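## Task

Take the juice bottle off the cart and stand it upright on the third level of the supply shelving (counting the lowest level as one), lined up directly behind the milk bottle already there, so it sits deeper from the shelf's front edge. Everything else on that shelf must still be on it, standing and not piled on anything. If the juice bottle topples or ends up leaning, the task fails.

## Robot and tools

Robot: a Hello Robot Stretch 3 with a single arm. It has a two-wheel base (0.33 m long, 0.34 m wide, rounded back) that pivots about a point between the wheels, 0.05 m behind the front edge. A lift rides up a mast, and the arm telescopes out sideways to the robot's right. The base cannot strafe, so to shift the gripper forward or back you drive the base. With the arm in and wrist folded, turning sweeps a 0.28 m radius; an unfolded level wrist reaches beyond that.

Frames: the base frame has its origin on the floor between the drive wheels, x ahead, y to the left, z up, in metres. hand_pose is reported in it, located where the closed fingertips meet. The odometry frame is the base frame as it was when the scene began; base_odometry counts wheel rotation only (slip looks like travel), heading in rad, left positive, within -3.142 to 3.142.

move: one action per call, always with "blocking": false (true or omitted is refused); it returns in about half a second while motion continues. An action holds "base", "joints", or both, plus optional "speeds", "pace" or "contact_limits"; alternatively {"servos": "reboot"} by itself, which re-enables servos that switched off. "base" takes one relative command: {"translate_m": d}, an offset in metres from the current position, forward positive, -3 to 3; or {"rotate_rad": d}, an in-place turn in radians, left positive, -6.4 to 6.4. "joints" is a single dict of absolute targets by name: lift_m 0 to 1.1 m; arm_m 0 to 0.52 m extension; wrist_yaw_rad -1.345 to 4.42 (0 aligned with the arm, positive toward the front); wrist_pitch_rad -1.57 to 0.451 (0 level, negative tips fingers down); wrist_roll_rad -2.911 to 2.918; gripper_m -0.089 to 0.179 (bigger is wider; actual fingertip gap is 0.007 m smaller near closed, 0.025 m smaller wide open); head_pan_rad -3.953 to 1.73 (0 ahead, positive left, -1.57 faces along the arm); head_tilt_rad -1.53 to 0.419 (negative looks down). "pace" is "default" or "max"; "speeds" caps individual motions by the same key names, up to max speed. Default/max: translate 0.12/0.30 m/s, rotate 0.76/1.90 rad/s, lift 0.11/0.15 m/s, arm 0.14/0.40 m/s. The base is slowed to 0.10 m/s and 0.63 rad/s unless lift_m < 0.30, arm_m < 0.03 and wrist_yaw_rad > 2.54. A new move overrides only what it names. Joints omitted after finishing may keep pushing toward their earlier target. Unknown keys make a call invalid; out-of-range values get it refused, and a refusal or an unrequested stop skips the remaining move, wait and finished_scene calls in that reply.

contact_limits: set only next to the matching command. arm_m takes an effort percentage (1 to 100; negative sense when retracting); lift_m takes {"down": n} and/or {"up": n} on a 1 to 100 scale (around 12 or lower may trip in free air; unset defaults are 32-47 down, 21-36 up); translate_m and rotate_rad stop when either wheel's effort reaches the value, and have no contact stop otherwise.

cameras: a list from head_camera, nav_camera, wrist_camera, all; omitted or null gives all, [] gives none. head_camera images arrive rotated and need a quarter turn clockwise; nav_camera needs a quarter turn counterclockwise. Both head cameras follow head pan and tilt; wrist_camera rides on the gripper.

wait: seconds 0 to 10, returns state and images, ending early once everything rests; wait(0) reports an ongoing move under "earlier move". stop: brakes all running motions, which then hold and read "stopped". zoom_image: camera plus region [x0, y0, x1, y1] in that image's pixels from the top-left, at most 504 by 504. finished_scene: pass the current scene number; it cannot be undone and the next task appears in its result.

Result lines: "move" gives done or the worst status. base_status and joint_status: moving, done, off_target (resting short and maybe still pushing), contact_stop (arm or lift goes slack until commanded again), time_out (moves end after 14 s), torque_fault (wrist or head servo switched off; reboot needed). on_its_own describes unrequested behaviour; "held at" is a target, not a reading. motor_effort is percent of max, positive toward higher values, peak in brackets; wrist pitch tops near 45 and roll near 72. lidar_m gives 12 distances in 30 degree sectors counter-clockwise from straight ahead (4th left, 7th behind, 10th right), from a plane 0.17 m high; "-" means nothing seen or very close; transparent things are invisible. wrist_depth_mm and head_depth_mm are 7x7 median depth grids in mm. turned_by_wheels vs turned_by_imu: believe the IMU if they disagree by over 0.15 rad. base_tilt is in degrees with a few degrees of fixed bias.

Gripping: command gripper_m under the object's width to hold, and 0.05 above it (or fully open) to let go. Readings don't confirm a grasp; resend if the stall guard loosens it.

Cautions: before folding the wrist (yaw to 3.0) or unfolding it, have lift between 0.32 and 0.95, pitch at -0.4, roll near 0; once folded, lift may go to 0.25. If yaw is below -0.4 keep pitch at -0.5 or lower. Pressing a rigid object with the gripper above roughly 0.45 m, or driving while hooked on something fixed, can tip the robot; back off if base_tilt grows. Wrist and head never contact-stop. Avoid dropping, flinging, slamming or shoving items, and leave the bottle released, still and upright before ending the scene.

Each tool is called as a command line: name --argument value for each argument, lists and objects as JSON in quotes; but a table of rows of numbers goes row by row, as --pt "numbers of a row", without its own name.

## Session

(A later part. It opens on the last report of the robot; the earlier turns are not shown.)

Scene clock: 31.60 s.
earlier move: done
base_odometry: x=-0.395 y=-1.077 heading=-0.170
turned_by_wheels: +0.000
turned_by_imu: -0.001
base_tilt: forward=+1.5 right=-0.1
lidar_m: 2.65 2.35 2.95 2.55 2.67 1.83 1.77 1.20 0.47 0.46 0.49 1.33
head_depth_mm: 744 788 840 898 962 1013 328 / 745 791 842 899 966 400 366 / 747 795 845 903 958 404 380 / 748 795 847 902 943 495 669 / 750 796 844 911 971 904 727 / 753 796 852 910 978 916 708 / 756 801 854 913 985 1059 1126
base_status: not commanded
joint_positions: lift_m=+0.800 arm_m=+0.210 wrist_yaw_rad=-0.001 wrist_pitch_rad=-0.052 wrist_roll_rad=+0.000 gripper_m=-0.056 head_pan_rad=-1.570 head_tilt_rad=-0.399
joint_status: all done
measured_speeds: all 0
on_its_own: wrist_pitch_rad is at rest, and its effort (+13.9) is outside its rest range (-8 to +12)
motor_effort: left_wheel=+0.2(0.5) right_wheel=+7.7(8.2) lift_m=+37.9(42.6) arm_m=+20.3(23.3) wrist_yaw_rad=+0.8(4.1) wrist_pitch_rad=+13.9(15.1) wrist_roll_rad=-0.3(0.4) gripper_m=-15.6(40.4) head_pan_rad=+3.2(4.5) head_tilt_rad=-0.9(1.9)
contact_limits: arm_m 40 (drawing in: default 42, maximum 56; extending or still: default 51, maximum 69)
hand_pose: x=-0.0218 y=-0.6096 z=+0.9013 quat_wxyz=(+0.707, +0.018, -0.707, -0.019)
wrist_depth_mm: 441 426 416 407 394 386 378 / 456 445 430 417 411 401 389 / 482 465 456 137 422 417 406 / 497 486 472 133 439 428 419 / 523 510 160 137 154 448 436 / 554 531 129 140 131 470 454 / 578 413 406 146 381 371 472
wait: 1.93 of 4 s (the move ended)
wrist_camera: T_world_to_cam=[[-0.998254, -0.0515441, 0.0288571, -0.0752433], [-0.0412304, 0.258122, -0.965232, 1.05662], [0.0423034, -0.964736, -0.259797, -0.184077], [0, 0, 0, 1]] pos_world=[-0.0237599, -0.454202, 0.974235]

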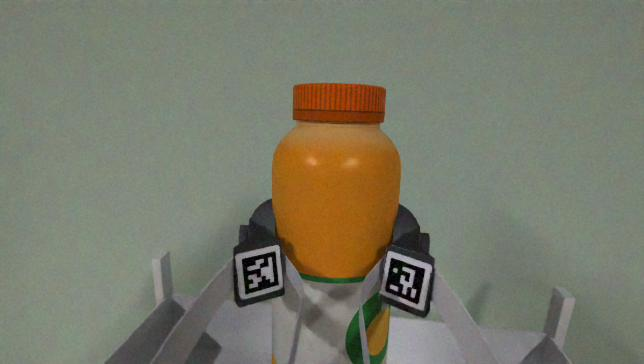

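move --joints '{"arm_m":0.0,"lift_m":0.9,"wrist_pitch_rad":0.07}' --blocking false --cameras '[]'

wait --seconds 6 --cameras '["wrist_camera"]'

move --base '{"rotate_rad":0.629}' --joints '{"head_pan_rad":-0.25,"head_tilt_rad":-0.2}' --speeds '{"rotate_rad":0.5}' --blocking false --cameras '[]'

wait --seconds 5 --cameras '[]'

move --base '{"translate_m":1.2}' --joints '{"lift_m":1.04}' --blocking false --cameras '[]'

wait --seconds 10 --cameras '[]'

wait --seconds 5 --cameras '["head_camera"]'

zoom_image --camera "head_camera" --region '[330, 50, 630, 450]'

Scene clock: 33.43 s.
move: moving
base_odometry: x=-0.395 y=-1.077 heading=-0.170
turned_by_wheels: +0.000
turned_by_imu: -0.001
base_tilt: forward=+1.4 right=-0.1
lidar_m: 2.66 2.34 2.95 2.55 2.68 1.82 1.77 1.20 0.48 0.46 0.49 1.33
head_depth_mm: 742 791 840 897 961 1002 312 / 745 786 841 897 969 376 344 / 749 792 845 899 957 373 362 / 749 796 847 905 632 445 667 / 751 797 849 908 977 904 727 / 754 798 852 912 980 920 707 / 756 802 853 911 984 1060 1130
base_status: not commanded
joint_positions: lift_m=+0.825 arm_m=+0.192 wrist_yaw_rad=-0.001 wrist_pitch_rad=-0.013 wrist_roll_rad=+0.000 gripper_m=-0.056 head_pan_rad=-1.570 head_tilt_rad=-0.399
joint_status: lift_m moving; arm_m moving; wrist_pitch_rad moving
measured_speeds: translate_m=+0.000 rotate_rad=+0.000 lift_m=+0.097 arm_m=-0.068 wrist_yaw_rad=+0.000 wrist_pitch_rad=+0.000 wrist_roll_rad=+0.000 head_pan_rad=+0.000 head_tilt_rad=+0.000
motor_effort: left_wheel=+0.0(0.4) right_wheel=+7.8(7.8) lift_m=+40.5(42.0) arm_m=-24.7(25.8) wrist_yaw_rad=+0.6(1.2) wrist_pitch_rad=+16.0(17.6) wrist_roll_rad=-0.1(0.3) gripper_m=-15.8(17.4) head_pan_rad=+3.6(3.9) head_tilt_rad=-2.0(2.2)
hand_pose: x=-0.0218 y=-0.5932 z=+0.9366 quat_wxyz=(+0.707, +0.004, -0.707, -0.005)
wrist_depth_mm: 462 449 435 421 415 406 396 / 475 467 449 432 424 415 406 / 486 480 468 137 438 430 416 / 515 495 484 133 448 446 431 / 536 518 159 137 154 458 448 / 557 539 129 140 131 474 463 / 582 434 423 146 401 485 477

Scene clock: 35.70 s.
earlier move: off_target
base_odometry: x=-0.395 y=-1.077 heading=-0.170
turned_by_wheels: +0.000
turned_by_imu: -0.001
base_tilt: forward=+1.4 right=-0.2
lidar_m: 2.66 2.34 2.95 2.55 2.67 1.82 1.78 1.20 0.47 0.46 0.49 1.33
head_depth_mm: 745 790 839 896 963 1014 704 / 746 788 844 900 967 888 724 / 747 791 844 905 950 408 - / 749 798 844 904 950 405 - / 751 799 849 908 975 903 725 / 753 799 856 912 981 916 709 / 756 799 851 910 982 1060 1127
base_status: not commanded
joint_positions: lift_m=+0.900 arm_m=+0.000 wrist_yaw_rad=-0.001 wrist_pitch_rad=-0.009 wrist_roll_rad=+0.000 gripper_m=-0.056 head_pan_rad=-1.570 head_tilt_rad=-0.399
joint_status: wrist_pitch_rad off_target (ended at -0.009, target +0.070); the others done
measured_speeds: all 0
on_its_own: wrist_pitch_rad is at rest, and its effort (+15.1) is outside its rest range (-8 to +12)
motor_effort: left_wheel=+0.1(0.4) right_wheel=+7.5(8.2) lift_m=+36.0(42.0) arm_m=-24.2(26.0) wrist_yaw_rad=+0.4(1.4) wrist_pitch_rad=+15.1(17.6) wrist_roll_rad=-0.2(0.4) gripper_m=-16.3(17.7) head_pan_rad=+2.6(4.0) head_tilt_rad=-2.4(2.9)
hand_pose: x=-0.0218 y=-0.4010 z=+1.0122 quat_wxyz=(+0.707, +0.003, -0.707, -0.004)
wrist_depth_mm: 651 638 619 598 593 573 561 / 673 668 642 609 609 587 578 / 692 680 667 137 621 607 595 / 733 703 692 133 632 631 615 / 761 725 160 138 154 652 634 / 785 759 129 140 131 668 658 / 824 784 567 146 588 687 678
wait: 2.27 of 6 s (the move ended)
wrist_camera: T_world_to_cam=[[-0.998245, -0.0503776, 0.0311186, -0.069504], [-0.0413301, 0.216443, -0.97542, 1.10353], [0.0424039, -0.974995, -0.218145, -0.000308202], [0, 0, 0, 1]] pos_world=[-0.0237599, -0.242654, 1.0785]

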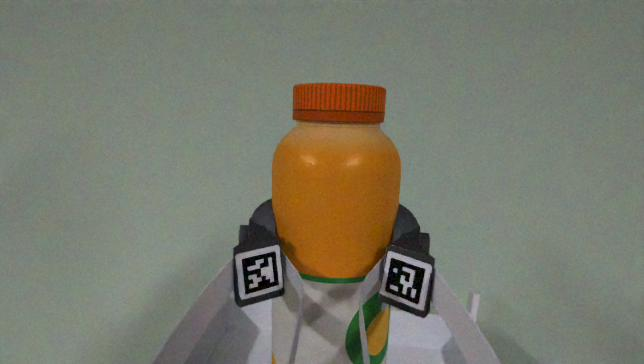

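Scene clock: 36.20 s.
move: moving
base_odometry: x=-0.395 y=-1.077 heading=-0.074
turned_by_wheels: +0.096
turned_by_imu: +0.096
base_tilt: forward=+1.4 right=-0.1
lidar_m: 2.35 2.34 2.90 2.55 2.65 1.79 1.77 1.13 0.47 0.46 0.50 1.49
head_depth_mm: 891 911 927 952 977 1003 1029 / 971 995 1021 1050 1076 1106 1137 / 1066 1094 1123 1164 1193 1234 1272 / 1180 1214 1256 1303 1344 1389 1434 / 1327 1366 1421 1474 1534 1591 1645 / 1521 1576 1632 1708 1782 1719 1690 / 1746 1847 1926 2034 2143 1644 1561
base_status: rotate_rad moving
joint_positions: lift_m=+0.900 arm_m=+0.000 wrist_yaw_rad=-0.001 wrist_pitch_rad=-0.009 wrist_roll_rad=+0.000 gripper_m=-0.056 head_pan_rad=-0.706 head_tilt_rad=-0.204
joint_status: head_pan_rad moving; head_tilt_rad moving
measured_speeds: translate_m=+0.000 rotate_rad=+0.370 lift_m=+0.000 arm_m=+0.000 wrist_yaw_rad=+0.000 wrist_pitch_rad=+0.000 wrist_roll_rad=+0.000 head_pan_rad=+2.926 head_tilt_rad=+0.000
motor_effort: left_wheel=-11.5(11.5) right_wheel=+12.0(13.2) lift_m=+35.5(36.1) arm_m=-23.5(24.6) wrist_yaw_rad=+0.5(1.3) wrist_pitch_rad=+15.4(15.4) wrist_roll_rad=+0.0(0.3) gripper_m=-16.3(17.0) head_pan_rad=+3.5(6.2) head_tilt_rad=+3.5(8.2)
hand_pose: x=-0.0218 y=-0.4010 z=+1.0122 quat_wxyz=(+0.707, +0.003, -0.707, -0.004)
wrist_depth_mm: 712 671 642 612 584 558 537 / 726 694 665 618 599 575 554 / 763 714 683 137 612 589 568 / 797 738 713 133 632 607 593 / 811 780 160 138 154 632 602 / 863 817 129 140 131 649 622 / 885 846 777 146 580 573 639

Scene clock: 37.93 s.
earlier move: done
base_odometry: x=-0.395 y=-1.077 heading=+0.459
turned_by_wheels: +0.533
turned_by_imu: +0.539
base_tilt: forward=+1.4 right=-0.1
lidar_m: 2.36 2.90 2.55 2.63 1.79 1.77 1.12 0.47 0.46 0.50 1.51 2.35
head_depth_mm: 2356 2424 2441 2517 2642 2438 1823 / 2425 2534 2559 2664 2693 2474 1820 / 2514 2601 2631 2715 2777 2487 1838 / 2639 2652 2443 2437 2569 2454 1832 / 2594 2829 2886 2966 3031 2515 1840 / 2612 2964 2860 2824 2880 2509 1841 / 2577 3200 3267 3404 3456 2527 1844
base_status: done
joint_positions: lift_m=+0.900 arm_m=+0.000 wrist_yaw_rad=+0.000 wrist_pitch_rad=-0.009 wrist_roll_rad=+0.000 gripper_m=-0.056 head_pan_rad=-0.242 head_tilt_rad=-0.200
joint_status: all done
measured_speeds: translate_m=+0.000 rotate_rad=+0.000 lift_m=+0.000 arm_m=+0.000 wrist_yaw_rad=+0.000 wrist_pitch_rad=+0.000 wrist_roll_rad=+0.000 head_pan_rad=-0.024 head_tilt_rad=+0.000
on_its_own: wrist_pitch_rad is at rest, and its effort (+15.0) is outside its rest range (-8 to +12)
motor_effort: left_wheel=-8.2(11.5) right_wheel=+8.4(13.2) lift_m=+33.1(36.1) arm_m=-21.6(24.6) wrist_yaw_rad=-0.4(1.3) wrist_pitch_rad=+15.0(15.5) wrist_roll_rad=+0.0(0.4) gripper_m=-15.3(17.2) head_pan_rad=-3.2(7.3) head_tilt_rad=+6.3(8.8)
hand_pose: x=-0.0215 y=-0.4010 z=+1.0122 quat_wxyz=(+0.707, +0.003, -0.707, -0.004)
wrist_depth_mm: - - - 872 702 594 512 / - - - 825 707 611 523 / - - - 137 715 622 536 / - - - 133 709 620 547 / - - 159 137 154 642 549 / - - 129 140 131 664 563 / - - - 146 752 621 562
wait: 1.73 of 5 s (the move ended)

Scene clock: 38.43 s.
move: moving
base_odometry: x=-0.382 y=-1.070 heading=+0.458
turned_by_wheels: +0.000
turned_by_imu: +0.000
base_tilt: forward=+1.0 right=-0.9
lidar_m: 2.34 2.89 2.55 2.64 1.80 1.79 1.13 0.48 0.47 0.51 1.50 2.33
head_depth_mm: 2342 2403 2467 2512 2596 2462 1826 / 2436 2474 2552 2615 2699 2478 1831 / 2520 2579 2637 2714 2815 2489 1841 / 2613 2640 2390 2435 2525 2449 1823 / 2605 2822 2899 2940 2994 2497 1844 / 2585 2925 2889 2830 2855 2492 1845 / 2569 3106 3254 3355 3442 2503 1831
base_status: translate_m moving
joint_positions: lift_m=+0.925 arm_m=+0.000 wrist_yaw_rad=+0.000 wrist_pitch_rad=-0.009 wrist_roll_rad=+0.000 gripper_m=-0.056 head_pan_rad=-0.246 head_tilt_rad=-0.200
joint_status: lift_m moving
measured_speeds: translate_m=+0.058 rotate_rad=+0.000 lift_m=+0.097 arm_m=+0.000 wrist_yaw_rad=+0.000 wrist_pitch_rad=+0.000 wrist_roll_rad=+0.000 head_pan_rad=+0.000 head_tilt_rad=+0.000
motor_effort: left_wheel=+4.0(6.4) right_wheel=+10.8(11.4) lift_m=+42.7(42.7) arm_m=-21.9(22.9) wrist_yaw_rad=+0.0(0.7) wrist_pitch_rad=+15.5(15.5) wrist_roll_rad=-0.2(0.3) gripper_m=-16.4(16.7) head_pan_rad=-2.7(3.5) head_tilt_rad=+6.5(7.1)
hand_pose: x=-0.0215 y=-0.4010 z=+1.0375 quat_wxyz=(+0.707, +0.003, -0.707, -0.004)
wrist_depth_mm: - - - 869 701 607 520 / - - - 833 719 607 530 / - - - 137 730 626 542 / - - - 133 720 639 549 / - - 159 137 154 653 563 / - - 129 140 131 669 567 / - - - 146 772 646 576

Scene clock: 48.43 s.
earlier move: moving
base_odometry: x=+0.509 y=-0.631 heading=+0.458
turned_by_wheels: +0.000
turned_by_imu: -0.002
base_tilt: forward=+1.4 right=+0.0
lidar_m: 1.60 2.26 1.99 2.10 2.59 2.57 1.37 1.23 1.53 1.30 1.88 1.39
head_depth_mm: 1636 1650 1696 1755 1812 1865 1817 / 1402 1433 1370 1426 1496 1535 1631 / 1490 1782 1813 1625 1915 1755 1680 / 1611 1852 1919 1624 2008 1868 1711 / 1890 1946 2012 1651 2118 2022 1748 / 2000 1830 1836 1818 1888 1888 1812 / 2108 1689 2288 2357 2426 2394 1847
base_status: translate_m moving
joint_positions: lift_m=+1.040 arm_m=+0.000 wrist_yaw_rad=+0.000 wrist_pitch_rad=-0.009 wrist_roll_rad=+0.000 gripper_m=-0.056 head_pan_rad=-0.250 head_tilt_rad=-0.200
joint_status: all done
measured_speeds: translate_m=+0.100 rotate_rad=+0.000 lift_m=+0.000 arm_m=+0.000 wrist_yaw_rad=+0.000 wrist_pitch_rad=+0.000 wrist_roll_rad=+0.000 head_pan_rad=+0.000 head_tilt_rad=+0.000
motor_effort: left_wheel=+4.4(6.7) right_wheel=+8.6(13.5) lift_m=+33.8(42.7) arm_m=-14.6(22.9) wrist_yaw_rad=+0.4(1.0) wrist_pitch_rad=+14.8(16.0) wrist_roll_rad=-0.2(0.6) gripper_m=-16.2(17.2) head_pan_rad=-3.3(4.5) head_tilt_rad=+5.5(7.1)
hand_pose: x=-0.0215 y=-0.4010 z=+1.1523 quat_wxyz=(+0.707, +0.003, -0.707, -0.004)
wrist_depth_mm: - - - - - - 973 / - - - - - - - / - - - 137 - - - / - - - 133 - - - / - - 154 137 154 - - / - - 129 140 131 - - / - - - 146 - - -
wait: 10.00 s; no rest

Scene clock: 51.07 s.
earlier move: done
base_odometry: x=+0.681 y=-0.546 heading=+0.459
turned_by_wheels: +0.000
turned_by_imu: +0.000
base_tilt: forward=+1.4 right=-0.2
lidar_m: 1.54 2.14 1.93 1.97 2.74 2.72 1.52 1.41 1.34 1.36 1.73 1.23
head_depth_mm: 1114 1181 1249 1345 1442 1537 1632 / 1309 1530 1578 1605 1680 1390 1523 / 1308 1618 1657 1674 1771 1480 1603 / 1395 1705 1747 1392 1862 1563 1668 / 1481 1800 1834 1841 1919 1657 1732 / 1585 1648 1661 1526 1716 1665 1681 / 1926 1506 1530 2153 2230 2287 1840
base_status: done
joint_positions: lift_m=+1.040 arm_m=+0.000 wrist_yaw_rad=+0.000 wrist_pitch_rad=-0.009 wrist_roll_rad=+0.000 gripper_m=-0.056 head_pan_rad=-0.250 head_tilt_rad=-0.200
joint_status: all done
measured_speeds: all 0
on_its_own: wrist_pitch_rad is at rest, and its effort (+14.9) is outside its rest range (-8 to +12)
motor_effort: left_wheel=+2.6(6.7) right_wheel=+4.4(13.5) lift_m=+32.8(42.7) arm_m=-13.6(22.9) wrist_yaw_rad=-0.7(1.0) wrist_pitch_rad=+14.9(16.0) wrist_roll_rad=-0.1(0.6) gripper_m=-16.9(17.5) head_pan_rad=-3.0(4.6) head_tilt_rad=+5.8(7.1)
hand_pose: x=-0.0215 y=-0.4010 z=+1.1523 quat_wxyz=(+0.707, +0.003, -0.707, -0.004)
wrist_depth_mm: - - - - - - - / - - - - - - - / - - - 137 - - - / - - - 133 - - - / - - 159 137 154 - - / - - 129 140 131 - - / - - - 146 - - -
wait: 2.63 of 5 s (the move ended)
pictures: head_camera (sideways)
head_camera: T_world_to_cam=[[-0.138329, 0.0504775, -0.989099, 1.30349], [0.253519, 0.96723, 0.013906, -0.0177694], [0.957389, -0.248832, -0.146593, 0.143079], [0, 0, 0, 1]] pos_world=[0.0478318, -0.0130069, 1.3105]

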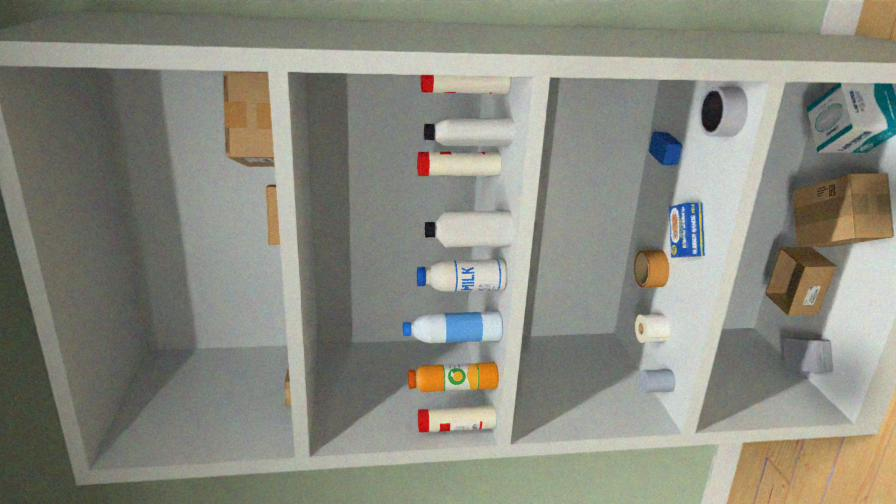

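Scaled by 1.260 (camera's finer frame: 1280x720).

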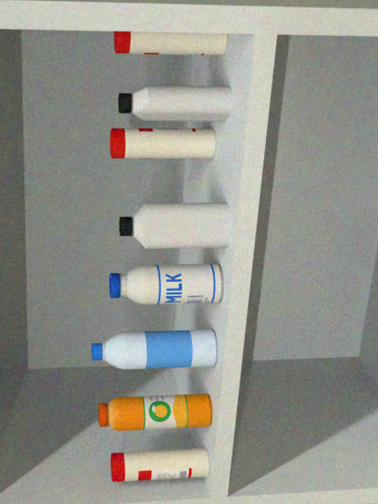

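move --base '{"rotate_rad":-0.146}' --joints '{"head_pan_rad":-1.57,"head_tilt_rad":-0.45}' --blocking false --cameras '[]'

wait --seconds 4 --cameras '[]'

move --base '{"translate_m":0.85}' --blocking false --cameras '[]'

wait --seconds 10 --cameras '["wrist_camera"]'

move --base '{"rotate_rad":1.067}' --speeds '{"rotate_rad":0.5}' --blocking false --cameras '[]'

wait --seconds 6

Scene clock: 53.60 s.
move: moving
base_odometry: x=+0.681 y=-0.546 heading=+0.366
turned_by_wheels: -0.093
turned_by_imu: -0.095
base_tilt: forward=+1.7 right=-0.1
lidar_m: 1.42 2.17 2.12 1.92 2.69 2.72 1.64 1.41 1.55 1.34 1.76 1.22
head_depth_mm: 1891 2041 2157 2320 2292 1744 1408 / 1797 1920 2076 2252 2289 1757 1411 / 1697 1818 1967 2129 2223 1758 1408 / 1624 1741 1875 2002 2136 1769 1420 / 1554 1642 1767 1901 2042 1761 1420 / 1490 1575 1678 1793 1922 1762 1426 / 1428 1507 1599 1711 1827 1784 1427
base_status: rotate_rad moving
joint_positions: lift_m=+1.040 arm_m=+0.000 wrist_yaw_rad=+0.000 wrist_pitch_rad=-0.009 wrist_roll_rad=+0.000 gripper_m=-0.056 head_pan_rad=-1.115 head_tilt_rad=-0.446
joint_status: head_pan_rad moving; head_tilt_rad moving
measured_speeds: translate_m=+0.000 rotate_rad=-0.299 lift_m=+0.000 arm_m=+0.000 wrist_yaw_rad=+0.000 wrist_pitch_rad=+0.000 wrist_roll_rad=+0.000 head_pan_rad=-2.926 head_tilt_rad=-0.024
motor_effort: left_wheel=+9.4(11.1) right_wheel=-8.1(9.0) lift_m=+31.7(31.8) arm_m=-12.7(12.7) wrist_yaw_rad=-1.0(1.0) wrist_pitch_rad=+14.9(15.3) wrist_roll_rad=-0.2(0.3) gripper_m=-15.9(17.0) head_pan_rad=-4.8(4.8) head_tilt_rad=-3.7(5.6)
hand_pose: x=-0.0214 y=-0.4010 z=+1.1523 quat_wxyz=(+0.707, +0.004, -0.707, -0.004)
wrist_depth_mm: - - - - - - - / - - - - - - - / - - - 137 - - - / - - - 133 - - - / - - 159 137 154 - - / - - 129 140 131 - - / - - - 146 - - -

Scene clock: 54.27 s.
earlier move: done
base_odometry: x=+0.681 y=-0.546 heading=+0.313
turned_by_wheels: -0.053
turned_by_imu: -0.054
base_tilt: forward=+1.3 right=+0.0
lidar_m: 1.41 2.20 2.12 1.92 2.55 2.72 2.33 1.41 1.64 1.34 1.77 1.23
head_depth_mm: 1376 1457 1530 - - - - / 1437 1527 1625 1724 - - - / 1502 1602 1712 - - - - / 1576 1680 360 - - - 1422 / 1667 1797 1913 2129 2055 1751 1423 / 1736 1896 2039 2218 2330 1759 1428 / 1846 1996 2157 2295 2292 1778 1423
base_status: done
joint_positions: lift_m=+1.040 arm_m=+0.000 wrist_yaw_rad=+0.000 wrist_pitch_rad=-0.009 wrist_roll_rad=+0.000 gripper_m=-0.056 head_pan_rad=-1.606 head_tilt_rad=-0.449
joint_status: all done
measured_speeds: all 0
on_its_own: wrist_pitch_rad is at rest, and its effort (+14.9) is outside its rest range (-8 to +12)
motor_effort: left_wheel=+7.5(11.1) right_wheel=-6.6(9.0) lift_m=+31.2(31.8) arm_m=-11.2(12.7) wrist_yaw_rad=-0.3(1.0) wrist_pitch_rad=+14.9(15.6) wrist_roll_rad=-0.2(0.4) gripper_m=-16.4(17.1) head_pan_rad=+3.6(4.8) head_tilt_rad=-4.2(5.6)
hand_pose: x=-0.0215 y=-0.4010 z=+1.1523 quat_wxyz=(+0.707, +0.004, -0.707, -0.004)
wrist_depth_mm: - - - - - - - / - - - - - - - / - - - 137 - - - / - - - 133 - - - / - - 154 137 154 - - / - - 129 140 131 - - / - - - 146 - - -
wait: 0.67 of 4 s (the move ended)

Scene clock: 54.77 s.
move: moving
base_odometry: x=+0.695 y=-0.541 heading=+0.313
turned_by_wheels: +0.000
turned_by_imu: +0.000
base_tilt: forward=+1.3 right=-0.1
lidar_m: 1.40 2.19 2.11 1.93 2.53 2.74 2.34 1.43 1.65 1.34 1.77 1.21
head_depth_mm: 1395 1469 1550 - - - - / 1456 1545 1651 1728 - - - / 1521 1627 1725 - - - - / 1599 1700 1744 - - - 1418 / 1682 1805 1948 2147 2118 1762 1417 / 1769 1918 2069 2266 2318 1754 1420 / 1872 2006 2166 2285 2256 1770 1420
base_status: translate_m moving
joint_positions: lift_m=+1.040 arm_m=+0.000 wrist_yaw_rad=+0.000 wrist_pitch_rad=-0.009 wrist_roll_rad=+0.000 gripper_m=-0.056 head_pan_rad=-1.589 head_tilt_rad=-0.449
joint_status: not commanded
measured_speeds: translate_m=+0.058 rotate_rad=+0.000 lift_m=+0.000 arm_m=+0.000 wrist_yaw_rad=+0.000 wrist_pitch_rad=+0.000 wrist_roll_rad=+0.000 head_pan_rad=+0.024 head_tilt_rad=+0.000
motor_effort: left_wheel=+10.9(10.9) right_wheel=+4.0(5.4) lift_m=+31.2(31.4) arm_m=-11.3(11.8) wrist_yaw_rad=+0.0(0.8) wrist_pitch_rad=+14.9(15.5) wrist_roll_rad=-0.1(0.3) gripper_m=-15.8(16.8) head_pan_rad=+3.0(5.2) head_tilt_rad=-4.5(4.6)
hand_pose: x=-0.0215 y=-0.4010 z=+1.1523 quat_wxyz=(+0.707, +0.004, -0.707, -0.004)
wrist_depth_mm: - - - - - - - / - - - - - - - / - - - 137 - - - / - - - 133 - - - / - - 159 137 154 - - / - - 129 140 131 - - / - - - 146 - - -

Scene clock: 63.90 s.
earlier move: done
base_odometry: x=+1.489 y=-0.284 heading=+0.313
turned_by_wheels: +0.000
turned_by_imu: -0.002
base_tilt: forward=+1.2 right=-0.3
lidar_m: 0.68 0.78 1.69 1.76 1.97 3.45 2.32 2.16 1.67 1.38 0.53 0.58
head_depth_mm: 1750 1878 1967 2111 - - - / 1830 1957 2099 - - - - / 1924 2032 2148 - - - - / 1697 1810 1824 - - 1699 1410 / 1459 1537 1625 1695 1835 1750 1414 / 1272 1331 1398 1462 1553 1595 1433 / 1132 1175 1225 1275 1343 1408 1384
base_status: done
joint_positions: lift_m=+1.040 arm_m=+0.000 wrist_yaw_rad=+0.000 wrist_pitch_rad=-0.009 wrist_roll_rad=+0.000 gripper_m=-0.056 head_pan_rad=-1.570 head_tilt_rad=-0.450
joint_status: not commanded
measured_speeds: all 0
on_its_own: wrist_pitch_rad is at rest, and its effort (+15.1) is outside its rest range (-8 to +12)
motor_effort: left_wheel=+3.1(12.1) right_wheel=+3.7(8.1) lift_m=+27.2(31.4) arm_m=-5.3(11.8) wrist_yaw_rad=+0.0(1.1) wrist_pitch_rad=+15.1(15.8) wrist_roll_rad=-0.1(0.5) gripper_m=-15.9(17.7) head_pan_rad=+5.0(6.0) head_tilt_rad=-4.2(4.9)
hand_pose: x=-0.0215 y=-0.4010 z=+1.1523 quat_wxyz=(+0.707, +0.004, -0.707, -0.004)
wrist_depth_mm: - - - - - - - / - - - - - - - / - - - 137 - - - / - - - 133 - - - / - - 159 137 154 - - / - - 129 140 131 - - / - - - 146 - - -
wait: 9.13 of 10 s (the move ended)
wrist_camera: T_world_to_cam=[[-0.998181, -0.0516118, 0.0311467, -0.074094], [-0.0416246, 0.21638, -0.975421, 1.24008], [0.0436037, -0.974944, -0.218135, 0.0302536], [0, 0, 0, 1]] pos_world=[-0.0236608, -0.242657, 1.2185]

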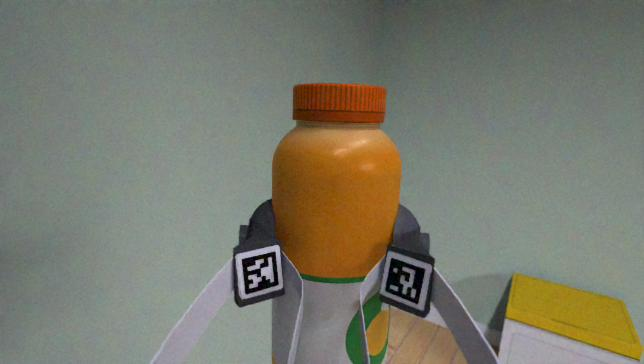

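Scene clock: 64.40 s.
move: moving
base_odometry: x=+1.489 y=-0.284 heading=+0.409
turned_by_wheels: +0.096
turned_by_imu: +0.097
base_tilt: forward=+1.5 right=+0.5
lidar_m: 0.78 0.79 1.69 1.81 2.17 3.45 2.20 2.11 1.67 1.26 0.53 0.58
head_depth_mm: 1812 1901 2028 2163 - - - / 1902 2015 2159 - - - - / 1737 1866 1970 - - - - / 1486 1593 1600 - - 1695 1408 / 1305 1376 1463 1538 1658 1707 1419 / 1156 1221 1282 1354 1431 1528 1421 / 1046 1090 1139 1198 1254 1323 1341
base_status: rotate_rad moving
joint_positions: lift_m=+1.040 arm_m=+0.000 wrist_yaw_rad=+0.000 wrist_pitch_rad=-0.009 wrist_roll_rad=+0.000 gripper_m=-0.056 head_pan_rad=-1.570 head_tilt_rad=-0.450
joint_status: not commanded
measured_speeds: translate_m=+0.000 rotate_rad=+0.370 lift_m=+0.000 arm_m=+0.000 wrist_yaw_rad=+0.000 wrist_pitch_rad=+0.000 wrist_roll_rad=+0.000 head_pan_rad=+0.000 head_tilt_rad=+0.000
motor_effort: left_wheel=-9.5(10.4) right_wheel=+12.5(12.5) lift_m=+26.9(27.2) arm_m=-5.2(6.3) wrist_yaw_rad=-0.7(1.1) wrist_pitch_rad=+15.5(15.5) wrist_roll_rad=-0.3(0.3) gripper_m=-16.4(17.2) head_pan_rad=+3.7(5.2) head_tilt_rad=-4.2(4.5)
hand_pose: x=-0.0215 y=-0.4010 z=+1.1523 quat_wxyz=(+0.707, +0.004, -0.707, -0.004)
wrist_depth_mm: - - - - - - - / - - - - - - - / - - - 137 - - - / - - - 133 - - - / - - 151 137 155 - - / - - 129 140 131 - - / - - - 146 - - -

Scene clock: 67.00 s.
earlier move: done
base_odometry: x=+1.489 y=-0.284 heading=+1.380
turned_by_wheels: +0.971
turned_by_imu: +0.982
base_tilt: forward=+1.5 right=-0.2
lidar_m: 1.69 1.77 2.01 3.46 2.27 2.15 1.67 1.35 0.53 0.58 0.76 0.78
head_depth_mm: 693 800 740 634 - - - / 770 821 872 - - - - / 774 829 865 - - - - / 765 828 867 - - 998 815 / 760 833 889 520 539 1033 802 / 752 839 901 763 554 1044 816 / 739 840 893 530 557 1050 841
base_status: done
joint_positions: lift_m=+1.040 arm_m=+0.000 wrist_yaw_rad=+0.000 wrist_pitch_rad=-0.009 wrist_roll_rad=+0.000 gripper_m=-0.056 head_pan_rad=-1.570 head_tilt_rad=-0.450
joint_status: not commanded
measured_speeds: all 0
on_its_own: wrist_pitch_rad is at rest, and its effort (+14.6) is outside its rest range (-8 to +12)
motor_effort: left_wheel=-7.9(10.8) right_wheel=+7.8(12.7) lift_m=+25.9(27.2) arm_m=-5.6(6.3) wrist_yaw_rad=-0.1(1.1) wrist_pitch_rad=+14.6(16.1) wrist_roll_rad=-0.3(0.5) gripper_m=-16.9(17.2) head_pan_rad=+3.9(5.8) head_tilt_rad=-3.8(4.7)
hand_pose: x=-0.0214 y=-0.4010 z=+1.1523 quat_wxyz=(+0.707, +0.004, -0.707, -0.004)
wrist_depth_mm: 695 674 662 632 624 599 - / 719 702 685 654 636 618 - / 741 727 702 137 654 645 - / 347 322 303 133 340 387 - / 361 325 292 137 154 394 - / 367 335 129 140 131 406 - / 327 331 314 146 332 352 310
wait: 2.60 of 6 s (the move ended)
pictures: head_camera (sideways), nav_camera (sideways), wrist_camera
head_camera: T_world_to_cam=[[0.0143547, 0.386862, -0.922026, 1.21492], [0.999891, -0.00870362, 0.0119151, -0.0197258], [-0.00341547, -0.922097, -0.386945, 0.461702], [0, 0, 0, 1]] pos_world=[0.00386079, -0.0444443, 1.29908]
nav_camera: T_world_to_cam=[[0.0465663, -0.39462, 0.917664, -1.15178], [-0.998077, -0.0559987, 0.0265659, 0.020573], [0.0409045, -0.917137, -0.396469, 0.476927], [0, 0, 0, 1]] pos_world=[0.0546591, -0.015956, 1.24549]
wrist_camera: T_world_to_cam=[[-0.998173, -0.0518062, 0.031102, -0.0740868], [-0.0416231, 0.216372, -0.975423, 1.24008], [0.0438034, -0.974935, -0.218133, 0.0302575], [0, 0, 0, 1]] pos_world=[-0.0236609, -0.242657, 1.2185]

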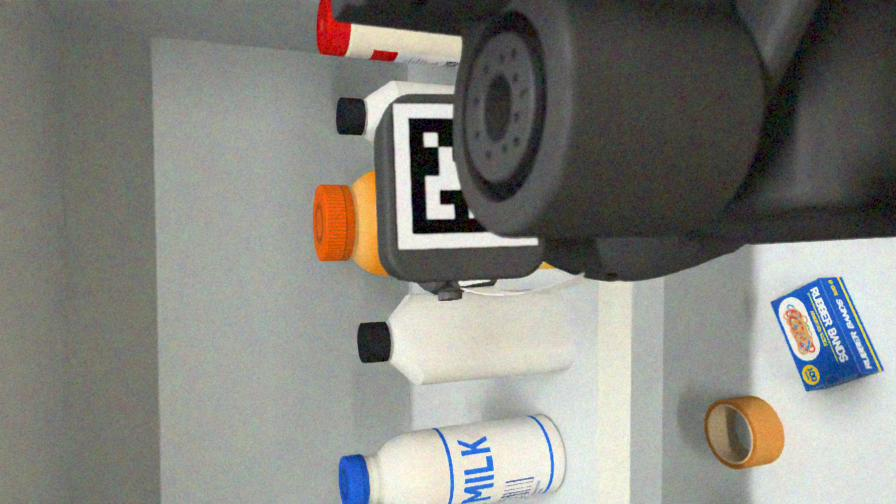

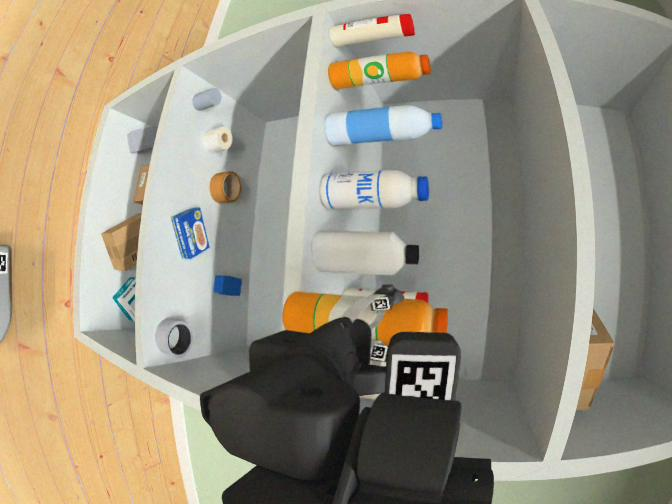

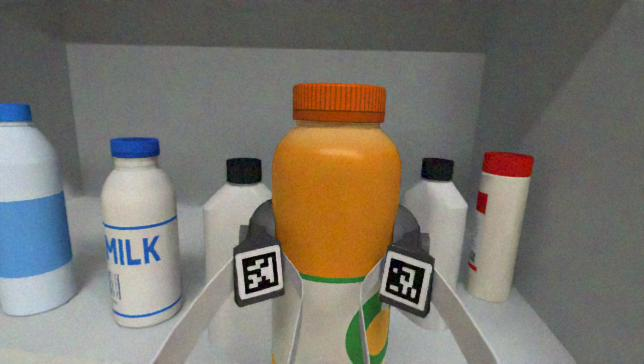

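move --base '{"translate_m":-0.005}' --blocking false --cameras '[]'

wait --seconds 2 --cameras '[]'

move --joints '{"arm_m":0.09}' --speeds '{"arm_m":0.06}' --contact_limits '{"arm_m":38}' --blocking false --cameras '[]'

wait --seconds 4

Scene clock: 68.80 s.
move: moving
base_odometry: x=+1.488 y=-0.289 heading=+1.379
turned_by_wheels: +0.000
turned_by_imu: -0.001
base_tilt: forward=+1.8 right=+0.3
lidar_m: 1.70 1.78 2.02 3.45 2.26 2.14 1.67 1.35 0.53 0.58 0.74 0.79
head_depth_mm: 680 783 726 635 - - - / 769 823 869 - - - - / 774 824 870 - - - - / 765 827 864 - - 999 832 / 755 831 892 521 539 1041 804 / 749 833 900 718 553 1041 814 / 738 842 890 531 555 1044 840
base_status: translate_m moving
joint_positions: lift_m=+1.040 arm_m=+0.000 wrist_yaw_rad=+0.000 wrist_pitch_rad=-0.009 wrist_roll_rad=+0.000 gripper_m=-0.056 head_pan_rad=-1.570 head_tilt_rad=-0.450
joint_status: not commanded
measured_speeds: all 0
motor_effort: left_wheel=-7.9(10.8) right_wheel=-0.8(6.4) lift_m=+25.2(25.4) arm_m=-6.0(6.8) wrist_yaw_rad=-0.7(0.9) wrist_pitch_rad=+14.9(15.5) wrist_roll_rad=+0.0(0.4) gripper_m=-16.7(17.0) head_pan_rad=+3.5(4.8) head_tilt_rad=-3.8(4.2)
hand_pose: x=-0.0214 y=-0.4010 z=+1.1523 quat_wxyz=(+0.707, +0.004, -0.707, -0.004)
wrist_depth_mm: 691 676 655 645 615 608 - / 714 696 673 646 638 629 - / 731 726 703 137 655 638 - / 349 320 298 133 339 386 - / 369 324 160 137 154 399 - / 371 337 129 141 131 412 264 / 325 331 318 146 329 351 262

Scene clock: 69.00 s.
earlier move: done
base_odometry: x=+1.488 y=-0.289 heading=+1.379
turned_by_wheels: +0.000
turned_by_imu: +0.000
base_tilt: forward=+1.4 right=-0.2
lidar_m: 1.70 1.77 2.02 3.46 2.27 2.14 1.67 1.35 0.53 0.58 0.74 0.79
head_depth_mm: 683 784 723 637 - - - / 769 822 865 - - - - / 776 828 869 - - - - / 767 829 866 - - 1003 834 / 759 834 891 522 539 1037 802 / 749 835 898 717 552 1042 816 / 740 841 893 532 556 1044 841
base_status: done
joint_positions: lift_m=+1.040 arm_m=+0.000 wrist_yaw_rad=+0.000 wrist_pitch_rad=-0.009 wrist_roll_rad=+0.000 gripper_m=-0.056 head_pan_rad=-1.570 head_tilt_rad=-0.450
joint_status: not commanded
measured_speeds: all 0
on_its_own: wrist_pitch_rad is at rest, and its effort (+14.7) is outside its rest range (-8 to +12)
motor_effort: left_wheel=-7.1(10.8) right_wheel=-0.6(6.4) lift_m=+24.7(25.4) arm_m=-6.3(6.8) wrist_yaw_rad=-0.4(0.9) wrist_pitch_rad=+14.7(15.6) wrist_roll_rad=-0.1(0.4) gripper_m=-16.5(17.0) head_pan_rad=+4.9(4.9) head_tilt_rad=-3.9(4.4)
hand_pose: x=-0.0214 y=-0.4010 z=+1.1523 quat_wxyz=(+0.707, +0.004, -0.707, -0.004)
wrist_depth_mm: 694 684 660 634 624 605 - / 717 708 682 647 636 623 - / 730 724 706 137 661 636 - / 348 321 299 133 340 387 - / 367 326 160 137 155 398 - / 370 334 129 140 131 410 265 / 327 331 317 146 327 351 262
wait: 0.20 of 2 s (the move ended)

Scene clock: 69.50 s.
move: moving
base_odometry: x=+1.488 y=-0.289 heading=+1.379
turned_by_wheels: +0.000
turned_by_imu: +0.000
base_tilt: forward=+1.4 right=-0.1
lidar_m: 1.69 1.77 2.02 3.47 2.26 2.13 1.67 1.35 0.53 0.58 0.74 0.79
head_depth_mm: 681 782 781 - - - - / 771 824 866 - - - - / 772 826 870 - - - - / 768 829 872 - - 996 836 / 758 830 894 520 539 1038 804 / 750 834 902 719 553 1038 817 / 740 840 892 531 554 1041 840
base_status: not commanded
joint_positions: lift_m=+1.040 arm_m=+0.017 wrist_yaw_rad=+0.000 wrist_pitch_rad=-0.009 wrist_roll_rad=+0.000 gripper_m=-0.056 head_pan_rad=-1.570 head_tilt_rad=-0.450
joint_status: arm_m moving
measured_speeds: translate_m=+0.000 rotate_rad=+0.000 lift_m=+0.000 arm_m=+0.060 wrist_yaw_rad=+0.000 wrist_pitch_rad=+0.000 wrist_roll_rad=+0.000 head_pan_rad=+0.000 head_tilt_rad=+0.000
motor_effort: left_wheel=-7.2(7.5) right_wheel=-0.7(1.3) lift_m=+24.8(25.1) arm_m=+25.6(25.9) wrist_yaw_rad=-0.9(1.1) wrist_pitch_rad=+14.8(15.3) wrist_roll_rad=+0.0(0.3) gripper_m=-16.0(16.7) head_pan_rad=+3.6(4.7) head_tilt_rad=-3.6(4.3)
contact_limits: arm_m 38 (drawing in: default 42, maximum 56; extending or still: default 51, maximum 69)
hand_pose: x=-0.0214 y=-0.4183 z=+1.1523 quat_wxyz=(+0.707, +0.004, -0.707, -0.004)
wrist_depth_mm: 679 663 640 631 610 596 - / 696 682 663 633 623 605 - / 715 705 692 137 644 632 - / 337 314 285 133 325 376 - / 357 312 160 137 154 384 - / 372 319 129 141 131 400 265 / 326 321 305 146 330 352 262

Scene clock: 71.20 s.
earlier move: done
base_odometry: x=+1.488 y=-0.289 heading=+1.379
turned_by_wheels: +0.000
turned_by_imu: +0.000
base_tilt: forward=+1.3 right=-0.3
lidar_m: 1.70 1.77 2.02 3.44 2.27 2.14 1.67 1.34 0.53 0.58 0.74 0.79
head_depth_mm: 682 782 - - - 787 765 / 769 825 856 - - 989 798 / 771 826 871 - - 947 834 / 767 827 871 427 532 1002 836 / 758 835 893 524 538 1036 804 / 749 834 895 719 553 1043 818 / 741 841 898 532 556 1040 841
base_status: not commanded
joint_positions: lift_m=+1.040 arm_m=+0.090 wrist_yaw_rad=+0.000 wrist_pitch_rad=-0.009 wrist_roll_rad=+0.000 gripper_m=-0.056 head_pan_rad=-1.570 head_tilt_rad=-0.450
joint_status: all done
measured_speeds: all 0
on_its_own: wrist_pitch_rad is at rest, and its effort (+14.4) is outside its rest range (-8 to +12)
motor_effort: left_wheel=-7.0(7.5) right_wheel=-1.0(2.0) lift_m=+24.3(25.1) arm_m=+23.8(26.0) wrist_yaw_rad=-0.3(1.1) wrist_pitch_rad=+14.4(15.6) wrist_roll_rad=-0.3(0.4) gripper_m=-16.4(17.4) head_pan_rad=+3.3(5.2) head_tilt_rad=-3.4(4.3)
contact_limits: arm_m 38 (drawing in: default 42, maximum 56; extending or still: default 51, maximum 69)
hand_pose: x=-0.0214 y=-0.4910 z=+1.1523 quat_wxyz=(+0.707, +0.004, -0.707, -0.004)
wrist_depth_mm: 607 595 579 555 534 526 - / 625 611 592 564 551 543 - / 641 630 618 137 573 553 - / 232 651 627 133 582 301 289 / 231 248 208 137 150 300 295 / 234 250 132 140 131 312 - / 244 257 227 146 263 324 268
wait: 1.70 of 4 s (the move ended)
pictures: head_camera (sideways), nav_camera (sideways), wrist_camera
head_camera: T_world_to_cam=[[0.0143547, 0.386862, -0.922026, 1.21492], [0.999891, -0.00870362, 0.0119151, -0.0197258], [-0.00341547, -0.922097, -0.386945, 0.461702], [0, 0, 0, 1]] pos_world=[0.00386079, -0.0444443, 1.29908]
nav_camera: T_world_to_cam=[[0.0465663, -0.39462, 0.917664, -1.15178], [-0.998077, -0.0559987, 0.0265659, 0.020573], [0.0409045, -0.917137, -0.396469, 0.476927], [0, 0, 0, 1]] pos_world=[0.0546591, -0.015956, 1.24549]
wrist_camera: T_world_to_cam=[[-0.998173, -0.0518032, 0.0311032, -0.0787498], [-0.0416194, 0.216277, -0.975444, 1.25954], [0.0438042, -0.974957, -0.218038, -0.0576095], [0, 0, 0, 1]] pos_world=[-0.023661, -0.332657, 1.2185]

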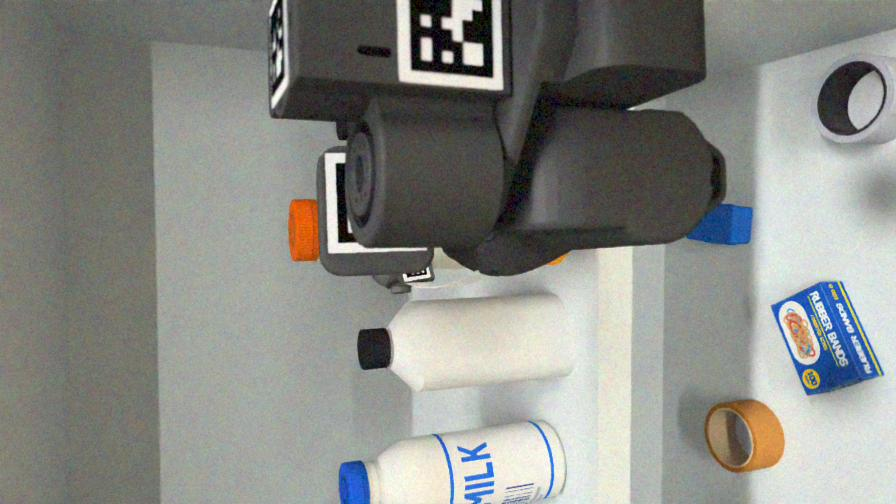

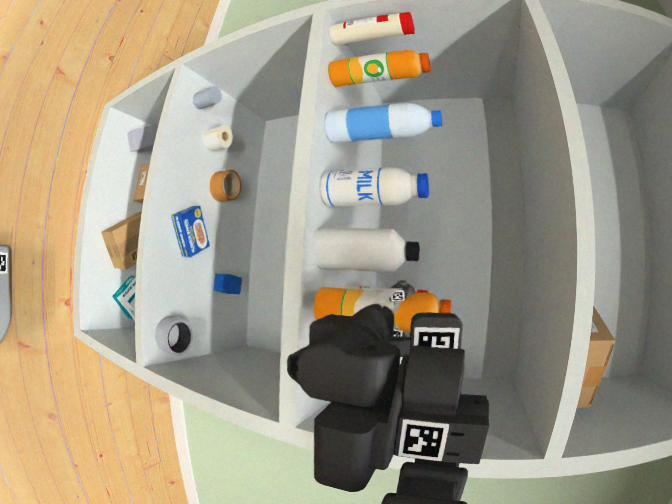

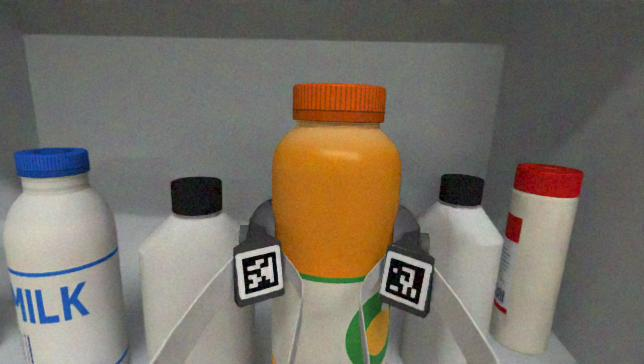

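move --joints '{"arm_m":0.16}' --speeds '{"arm_m":0.05}' --contact_limits '{"arm_m":38}' --blocking false --cameras '[]'

wait --seconds 4 --cameras '["wrist_camera"]'

move --joints '{"lift_m":1.015}' --speeds '{"lift_m":0.03}' --contact_limits '{"lift_m":{"down":13}}' --blocking false --cameras '[]'

wait --seconds 3 --cameras '[]'

move --joints '{"lift_m":1.004}' --speeds '{"lift_m":0.03}' --contact_limits '{"lift_m":{"down":13}}' --blocking false --cameras '[]'

wait --seconds 3 --cameras '["head_camera"]'

Scene clock: 72.67 s.
move: moving
base_odometry: x=+1.488 y=-0.289 heading=+1.379
turned_by_wheels: +0.000
turned_by_imu: +0.000
base_tilt: forward=+1.5 right=-0.2
lidar_m: 1.70 1.78 2.02 3.45 2.27 2.13 1.67 1.35 0.53 0.58 0.74 0.79
head_depth_mm: 681 783 - - - 785 767 / 768 820 - - - 994 800 / 770 823 870 - - 963 832 / 771 829 866 338 531 998 834 / 758 831 895 526 538 1036 804 / 750 835 899 717 554 1041 816 / 741 841 895 531 555 1047 840
base_status: not commanded
joint_positions: lift_m=+1.040 arm_m=+0.106 wrist_yaw_rad=+0.000 wrist_pitch_rad=-0.009 wrist_roll_rad=+0.000 gripper_m=-0.056 head_pan_rad=-1.570 head_tilt_rad=-0.450
joint_status: arm_m moving
measured_speeds: translate_m=+0.000 rotate_rad=+0.000 lift_m=+0.000 arm_m=+0.050 wrist_yaw_rad=+0.000 wrist_pitch_rad=+0.000 wrist_roll_rad=+0.000 head_pan_rad=+0.000 head_tilt_rad=+0.000
motor_effort: left_wheel=-7.0(7.3) right_wheel=-0.8(1.2) lift_m=+23.4(23.7) arm_m=+23.6(26.5) wrist_yaw_rad=-1.4(1.4) wrist_pitch_rad=+14.6(15.7) wrist_roll_rad=-0.2(0.3) gripper_m=-16.4(17.6) head_pan_rad=+3.1(4.4) head_tilt_rad=-3.3(4.0)
contact_limits: arm_m 38 (drawing in: default 42, maximum 56; extending or still: default 51, maximum 69)
hand_pose: x=-0.0214 y=-0.5072 z=+1.1523 quat_wxyz=(+0.707, +0.004, -0.707, -0.004)
wrist_depth_mm: 595 571 560 538 527 515 - / 606 602 575 546 544 529 - / 631 617 597 137 556 548 - / 227 641 605 133 574 295 276 / 222 204 160 137 150 288 282 / 225 194 132 140 131 240 290 / 231 252 213 146 255 308 307

Scene clock: 74.20 s.
earlier move: done
base_odometry: x=+1.488 y=-0.289 heading=+1.379
turned_by_wheels: +0.000
turned_by_imu: +0.000
base_tilt: forward=+1.5 right=-0.2
lidar_m: 1.70 1.77 2.01 3.46 2.26 2.13 1.67 1.35 0.53 0.58 0.74 0.79
head_depth_mm: 683 781 - - 520 783 765 / 767 823 - - 525 1018 802 / 771 826 861 - 524 1028 834 / 768 828 488 498 532 1034 834 / 757 833 892 527 539 1035 806 / 751 835 900 717 551 1039 817 / 740 840 894 531 556 1043 841
base_status: not commanded
joint_positions: lift_m=+1.040 arm_m=+0.160 wrist_yaw_rad=+0.000 wrist_pitch_rad=-0.009 wrist_roll_rad=+0.000 gripper_m=-0.056 head_pan_rad=-1.570 head_tilt_rad=-0.450
joint_status: all done
measured_speeds: all 0
on_its_own: wrist_pitch_rad is at rest, and its effort (+15.0) is outside its rest range (-8 to +12)
motor_effort: left_wheel=-7.2(7.6) right_wheel=-0.4(1.7) lift_m=+22.7(23.7) arm_m=+24.9(26.5) wrist_yaw_rad=-0.3(1.4) wrist_pitch_rad=+15.0(15.7) wrist_roll_rad=-0.4(0.4) gripper_m=-16.2(17.9) head_pan_rad=+4.0(4.7) head_tilt_rad=-3.1(4.1)
contact_limits: arm_m 38 (drawing in: default 42, maximum 56; extending or still: default 51, maximum 69)
hand_pose: x=-0.0214 y=-0.5610 z=+1.1523 quat_wxyz=(+0.707, +0.004, -0.707, -0.004)
wrist_depth_mm: 534 519 508 489 480 463 - / 554 540 522 497 491 478 - / 580 560 544 137 501 492 - / 599 578 555 133 517 506 229 / 557 147 160 137 147 189 232 / 196 144 132 140 131 183 238 / 138 139 170 146 217 180 248
wait: 1.53 of 4 s (the move ended)
wrist_camera: T_world_to_cam=[[-0.998173, -0.0518032, 0.0311032, -0.0823761], [-0.0416194, 0.216277, -0.975444, 1.27468], [0.0438042, -0.974957, -0.218038, -0.125856], [0, 0, 0, 1]] pos_world=[-0.023661, -0.402657, 1.2185]

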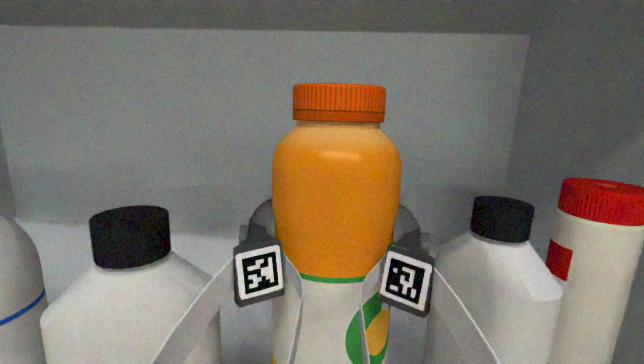

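Scene clock: 74.70 s.
move: moving
base_odometry: x=+1.488 y=-0.289 heading=+1.379
turned_by_wheels: +0.000
turned_by_imu: +0.000
base_tilt: forward=+1.4 right=-0.2
lidar_m: 1.70 1.77 2.02 3.46 2.26 2.13 1.67 1.35 0.53 0.58 0.74 0.79
head_depth_mm: 683 783 783 626 521 785 766 / 773 821 - - 523 1020 803 / 773 825 860 - 521 1031 832 / 769 826 858 431 532 1034 835 / 757 831 893 526 539 1040 805 / 750 838 898 717 552 1041 817 / 741 839 891 531 556 1044 843
base_status: not commanded
joint_positions: lift_m=+1.027 arm_m=+0.160 wrist_yaw_rad=+0.000 wrist_pitch_rad=-0.009 wrist_roll_rad=+0.000 gripper_m=-0.056 head_pan_rad=-1.570 head_tilt_rad=-0.450
joint_status: lift_m moving
measured_speeds: translate_m=+0.000 rotate_rad=+0.000 lift_m=-0.030 arm_m=+0.000 wrist_yaw_rad=+0.000 wrist_pitch_rad=+0.000 wrist_roll_rad=+0.000 head_pan_rad=+0.000 head_tilt_rad=+0.000
motor_effort: left_wheel=-7.3(7.4) right_wheel=-1.3(1.5) lift_m=+17.7(22.6) arm_m=+24.4(24.7) wrist_yaw_rad=-0.9(0.9) wrist_pitch_rad=+15.1(15.3) wrist_roll_rad=-0.4(0.4) gripper_m=-16.3(16.9) head_pan_rad=+4.1(4.3) head_tilt_rad=-3.5(4.1)
contact_limits: arm_m 38 (drawing in: default 42, maximum 56; extending or still: default 51, maximum 69); lift_m down 13 (down: maximum 72; up: maximum 65)
hand_pose: x=-0.0214 y=-0.5610 z=+1.1395 quat_wxyz=(+0.707, +0.004, -0.707, -0.003)
wrist_depth_mm: 542 526 510 488 478 467 - / 563 539 520 500 492 479 - / 581 560 541 137 497 495 - / 600 571 560 133 518 196 229 / 528 144 160 137 150 186 231 / 137 141 132 140 131 177 238 / 137 140 172 146 217 179 249

Scene clock: 75.47 s.
earlier move: done
base_odometry: x=+1.488 y=-0.289 heading=+1.379
turned_by_wheels: +0.000
turned_by_imu: +0.000
base_tilt: forward=+1.3 right=-0.1
lidar_m: 1.69 1.77 2.01 3.45 2.26 2.14 1.67 1.35 0.53 0.58 0.74 0.79
head_depth_mm: 683 783 728 639 - 786 764 / 771 821 865 - - 1018 800 / 772 826 866 - 286 998 832 / 767 833 862 374 530 1031 831 / 760 834 898 527 538 1040 804 / 750 834 898 719 553 1040 814 / 743 842 893 532 555 1043 840
base_status: not commanded
joint_positions: lift_m=+1.015 arm_m=+0.160 wrist_yaw_rad=+0.000 wrist_pitch_rad=-0.009 wrist_roll_rad=+0.000 gripper_m=-0.056 head_pan_rad=-1.570 head_tilt_rad=-0.450
joint_status: all done
measured_speeds: all 0
on_its_own: wrist_pitch_rad is at rest, and its effort (+14.6) is outside its rest range (-8 to +12)
motor_effort: left_wheel=-7.5(7.5) right_wheel=-0.8(1.5) lift_m=+20.8(23.1) arm_m=+24.0(25.7) wrist_yaw_rad=-0.8(1.0) wrist_pitch_rad=+14.6(15.4) wrist_roll_rad=+0.0(0.4) gripper_m=-16.2(17.6) head_pan_rad=+3.9(4.6) head_tilt_rad=-4.0(4.1)
contact_limits: arm_m 38 (drawing in: default 42, maximum 56; extending or still: default 51, maximum 69); lift_m down 13 (down: maximum 72; up: maximum 65)
hand_pose: x=-0.0214 y=-0.5610 z=+1.1273 quat_wxyz=(+0.707, +0.004, -0.707, -0.003)
wrist_depth_mm: 538 518 508 490 475 465 - / 556 535 524 499 495 478 - / 576 555 540 137 504 494 - / 593 142 558 133 516 186 224 / 137 140 156 137 147 180 229 / 132 139 131 140 131 177 238 / 136 140 171 146 217 179 249
wait: 0.77 of 3 s (the move ended)

Scene clock: 75.97 s.
move: moving
base_odometry: x=+1.488 y=-0.289 heading=+1.379
turned_by_wheels: +0.000
turned_by_imu: +0.000
base_tilt: forward=+1.4 right=+0.0
lidar_m: 1.69 1.77 2.02 3.47 2.26 2.13 1.67 1.35 0.53 0.58 0.74 0.79
head_depth_mm: 681 782 679 643 - 784 764 / 769 823 875 - - 1021 799 / 773 828 870 - 287 996 830 / 768 829 863 374 526 1003 832 / 759 833 895 526 537 1034 803 / 752 836 900 719 553 1041 813 / 743 839 888 532 556 1040 836
base_status: not commanded
joint_positions: lift_m=+1.004 arm_m=+0.160 wrist_yaw_rad=+0.000 wrist_pitch_rad=+0.003 wrist_roll_rad=+0.000 gripper_m=-0.056 head_pan_rad=-1.570 head_tilt_rad=-0.450
joint_status: lift_m moving
measured_speeds: translate_m=+0.000 rotate_rad=+0.000 lift_m=-0.006 arm_m=+0.000 wrist_yaw_rad=+0.000 wrist_pitch_rad=+0.024 wrist_roll_rad=+0.000 head_pan_rad=+0.000 head_tilt_rad=+0.000
motor_effort: left_wheel=-7.0(7.4) right_wheel=-1.0(1.3) lift_m=+17.3(22.9) arm_m=+23.7(24.6) wrist_yaw_rad=-0.9(1.0) wrist_pitch_rad=+12.4(15.2) wrist_roll_rad=-0.1(0.7) gripper_m=-17.2(17.2) head_pan_rad=+4.2(4.2) head_tilt_rad=-2.8(3.7)
contact_limits: arm_m 38 (drawing in: default 42, maximum 56; extending or still: default 51, maximum 69); lift_m down 13 (down: maximum 72; up: maximum 65)
hand_pose: x=-0.0214 y=-0.5613 z=+1.1193 quat_wxyz=(+0.707, -0.001, -0.707, +0.001)
wrist_depth_mm: 538 523 506 492 480 465 - / 560 542 526 499 491 479 - / 577 557 542 137 508 493 234 / 601 137 561 133 516 181 224 / 131 136 152 137 148 175 228 / 131 139 132 140 131 176 236 / 136 139 173 146 216 179 245

Scene clock: 76.27 s.
earlier move: done
base_odometry: x=+1.488 y=-0.289 heading=+1.379
turned_by_wheels: +0.000
turned_by_imu: +0.000
base_tilt: forward=+1.4 right=-0.1
lidar_m: 1.70 1.77 2.02 3.45 2.26 2.14 1.67 1.35 0.53 0.58 0.74 0.79
head_depth_mm: 682 781 676 640 - 784 767 / 770 823 871 - - 1022 801 / 771 826 871 - 286 996 833 / 767 828 865 374 526 998 835 / 759 828 892 526 539 1034 804 / 748 833 897 716 554 1042 818 / 743 841 890 532 556 1046 839
base_status: not commanded
joint_positions: lift_m=+1.004 arm_m=+0.160 wrist_yaw_rad=+0.000 wrist_pitch_rad=+0.003 wrist_roll_rad=+0.000 gripper_m=-0.056 head_pan_rad=-1.570 head_tilt_rad=-0.450
joint_status: all done
measured_speeds: all 0
motor_effort: left_wheel=-7.2(7.4) right_wheel=-1.1(1.4) lift_m=+19.7(22.9) arm_m=+24.2(24.6) wrist_yaw_rad=-0.5(1.0) wrist_pitch_rad=+12.3(15.2) wrist_roll_rad=-0.1(0.7) gripper_m=-16.2(17.2) head_pan_rad=+3.0(4.4) head_tilt_rad=-3.1(3.7)
contact_limits: arm_m 38 (drawing in: default 42, maximum 56; extending or still: default 51, maximum 69); lift_m down 13 (down: maximum 72; up: maximum 65)
hand_pose: x=-0.0214 y=-0.5613 z=+1.1194 quat_wxyz=(+0.707, -0.001, -0.707, +0.001)
wrist_depth_mm: 538 525 507 491 478 466 - / 561 538 525 505 491 483 - / 575 561 541 137 502 490 235 / 601 138 560 133 514 181 224 / 131 137 152 137 147 175 228 / 131 139 131 140 131 176 236 / 135 139 172 146 216 179 247
wait: 0.30 of 3 s (the move ended)
pictures: head_camera (sideways)
head_camera: T_world_to_cam=[[0.0143547, 0.386862, -0.922026, 1.21492], [0.999891, -0.00870362, 0.0119151, -0.0197258], [-0.00341547, -0.922097, -0.386945, 0.461702], [0, 0, 0, 1]] pos_world=[0.00386079, -0.0444443, 1.29908]

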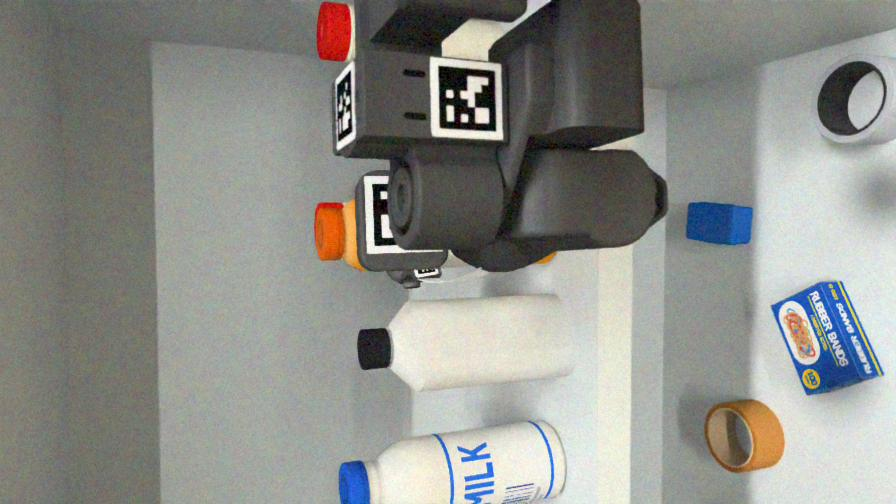

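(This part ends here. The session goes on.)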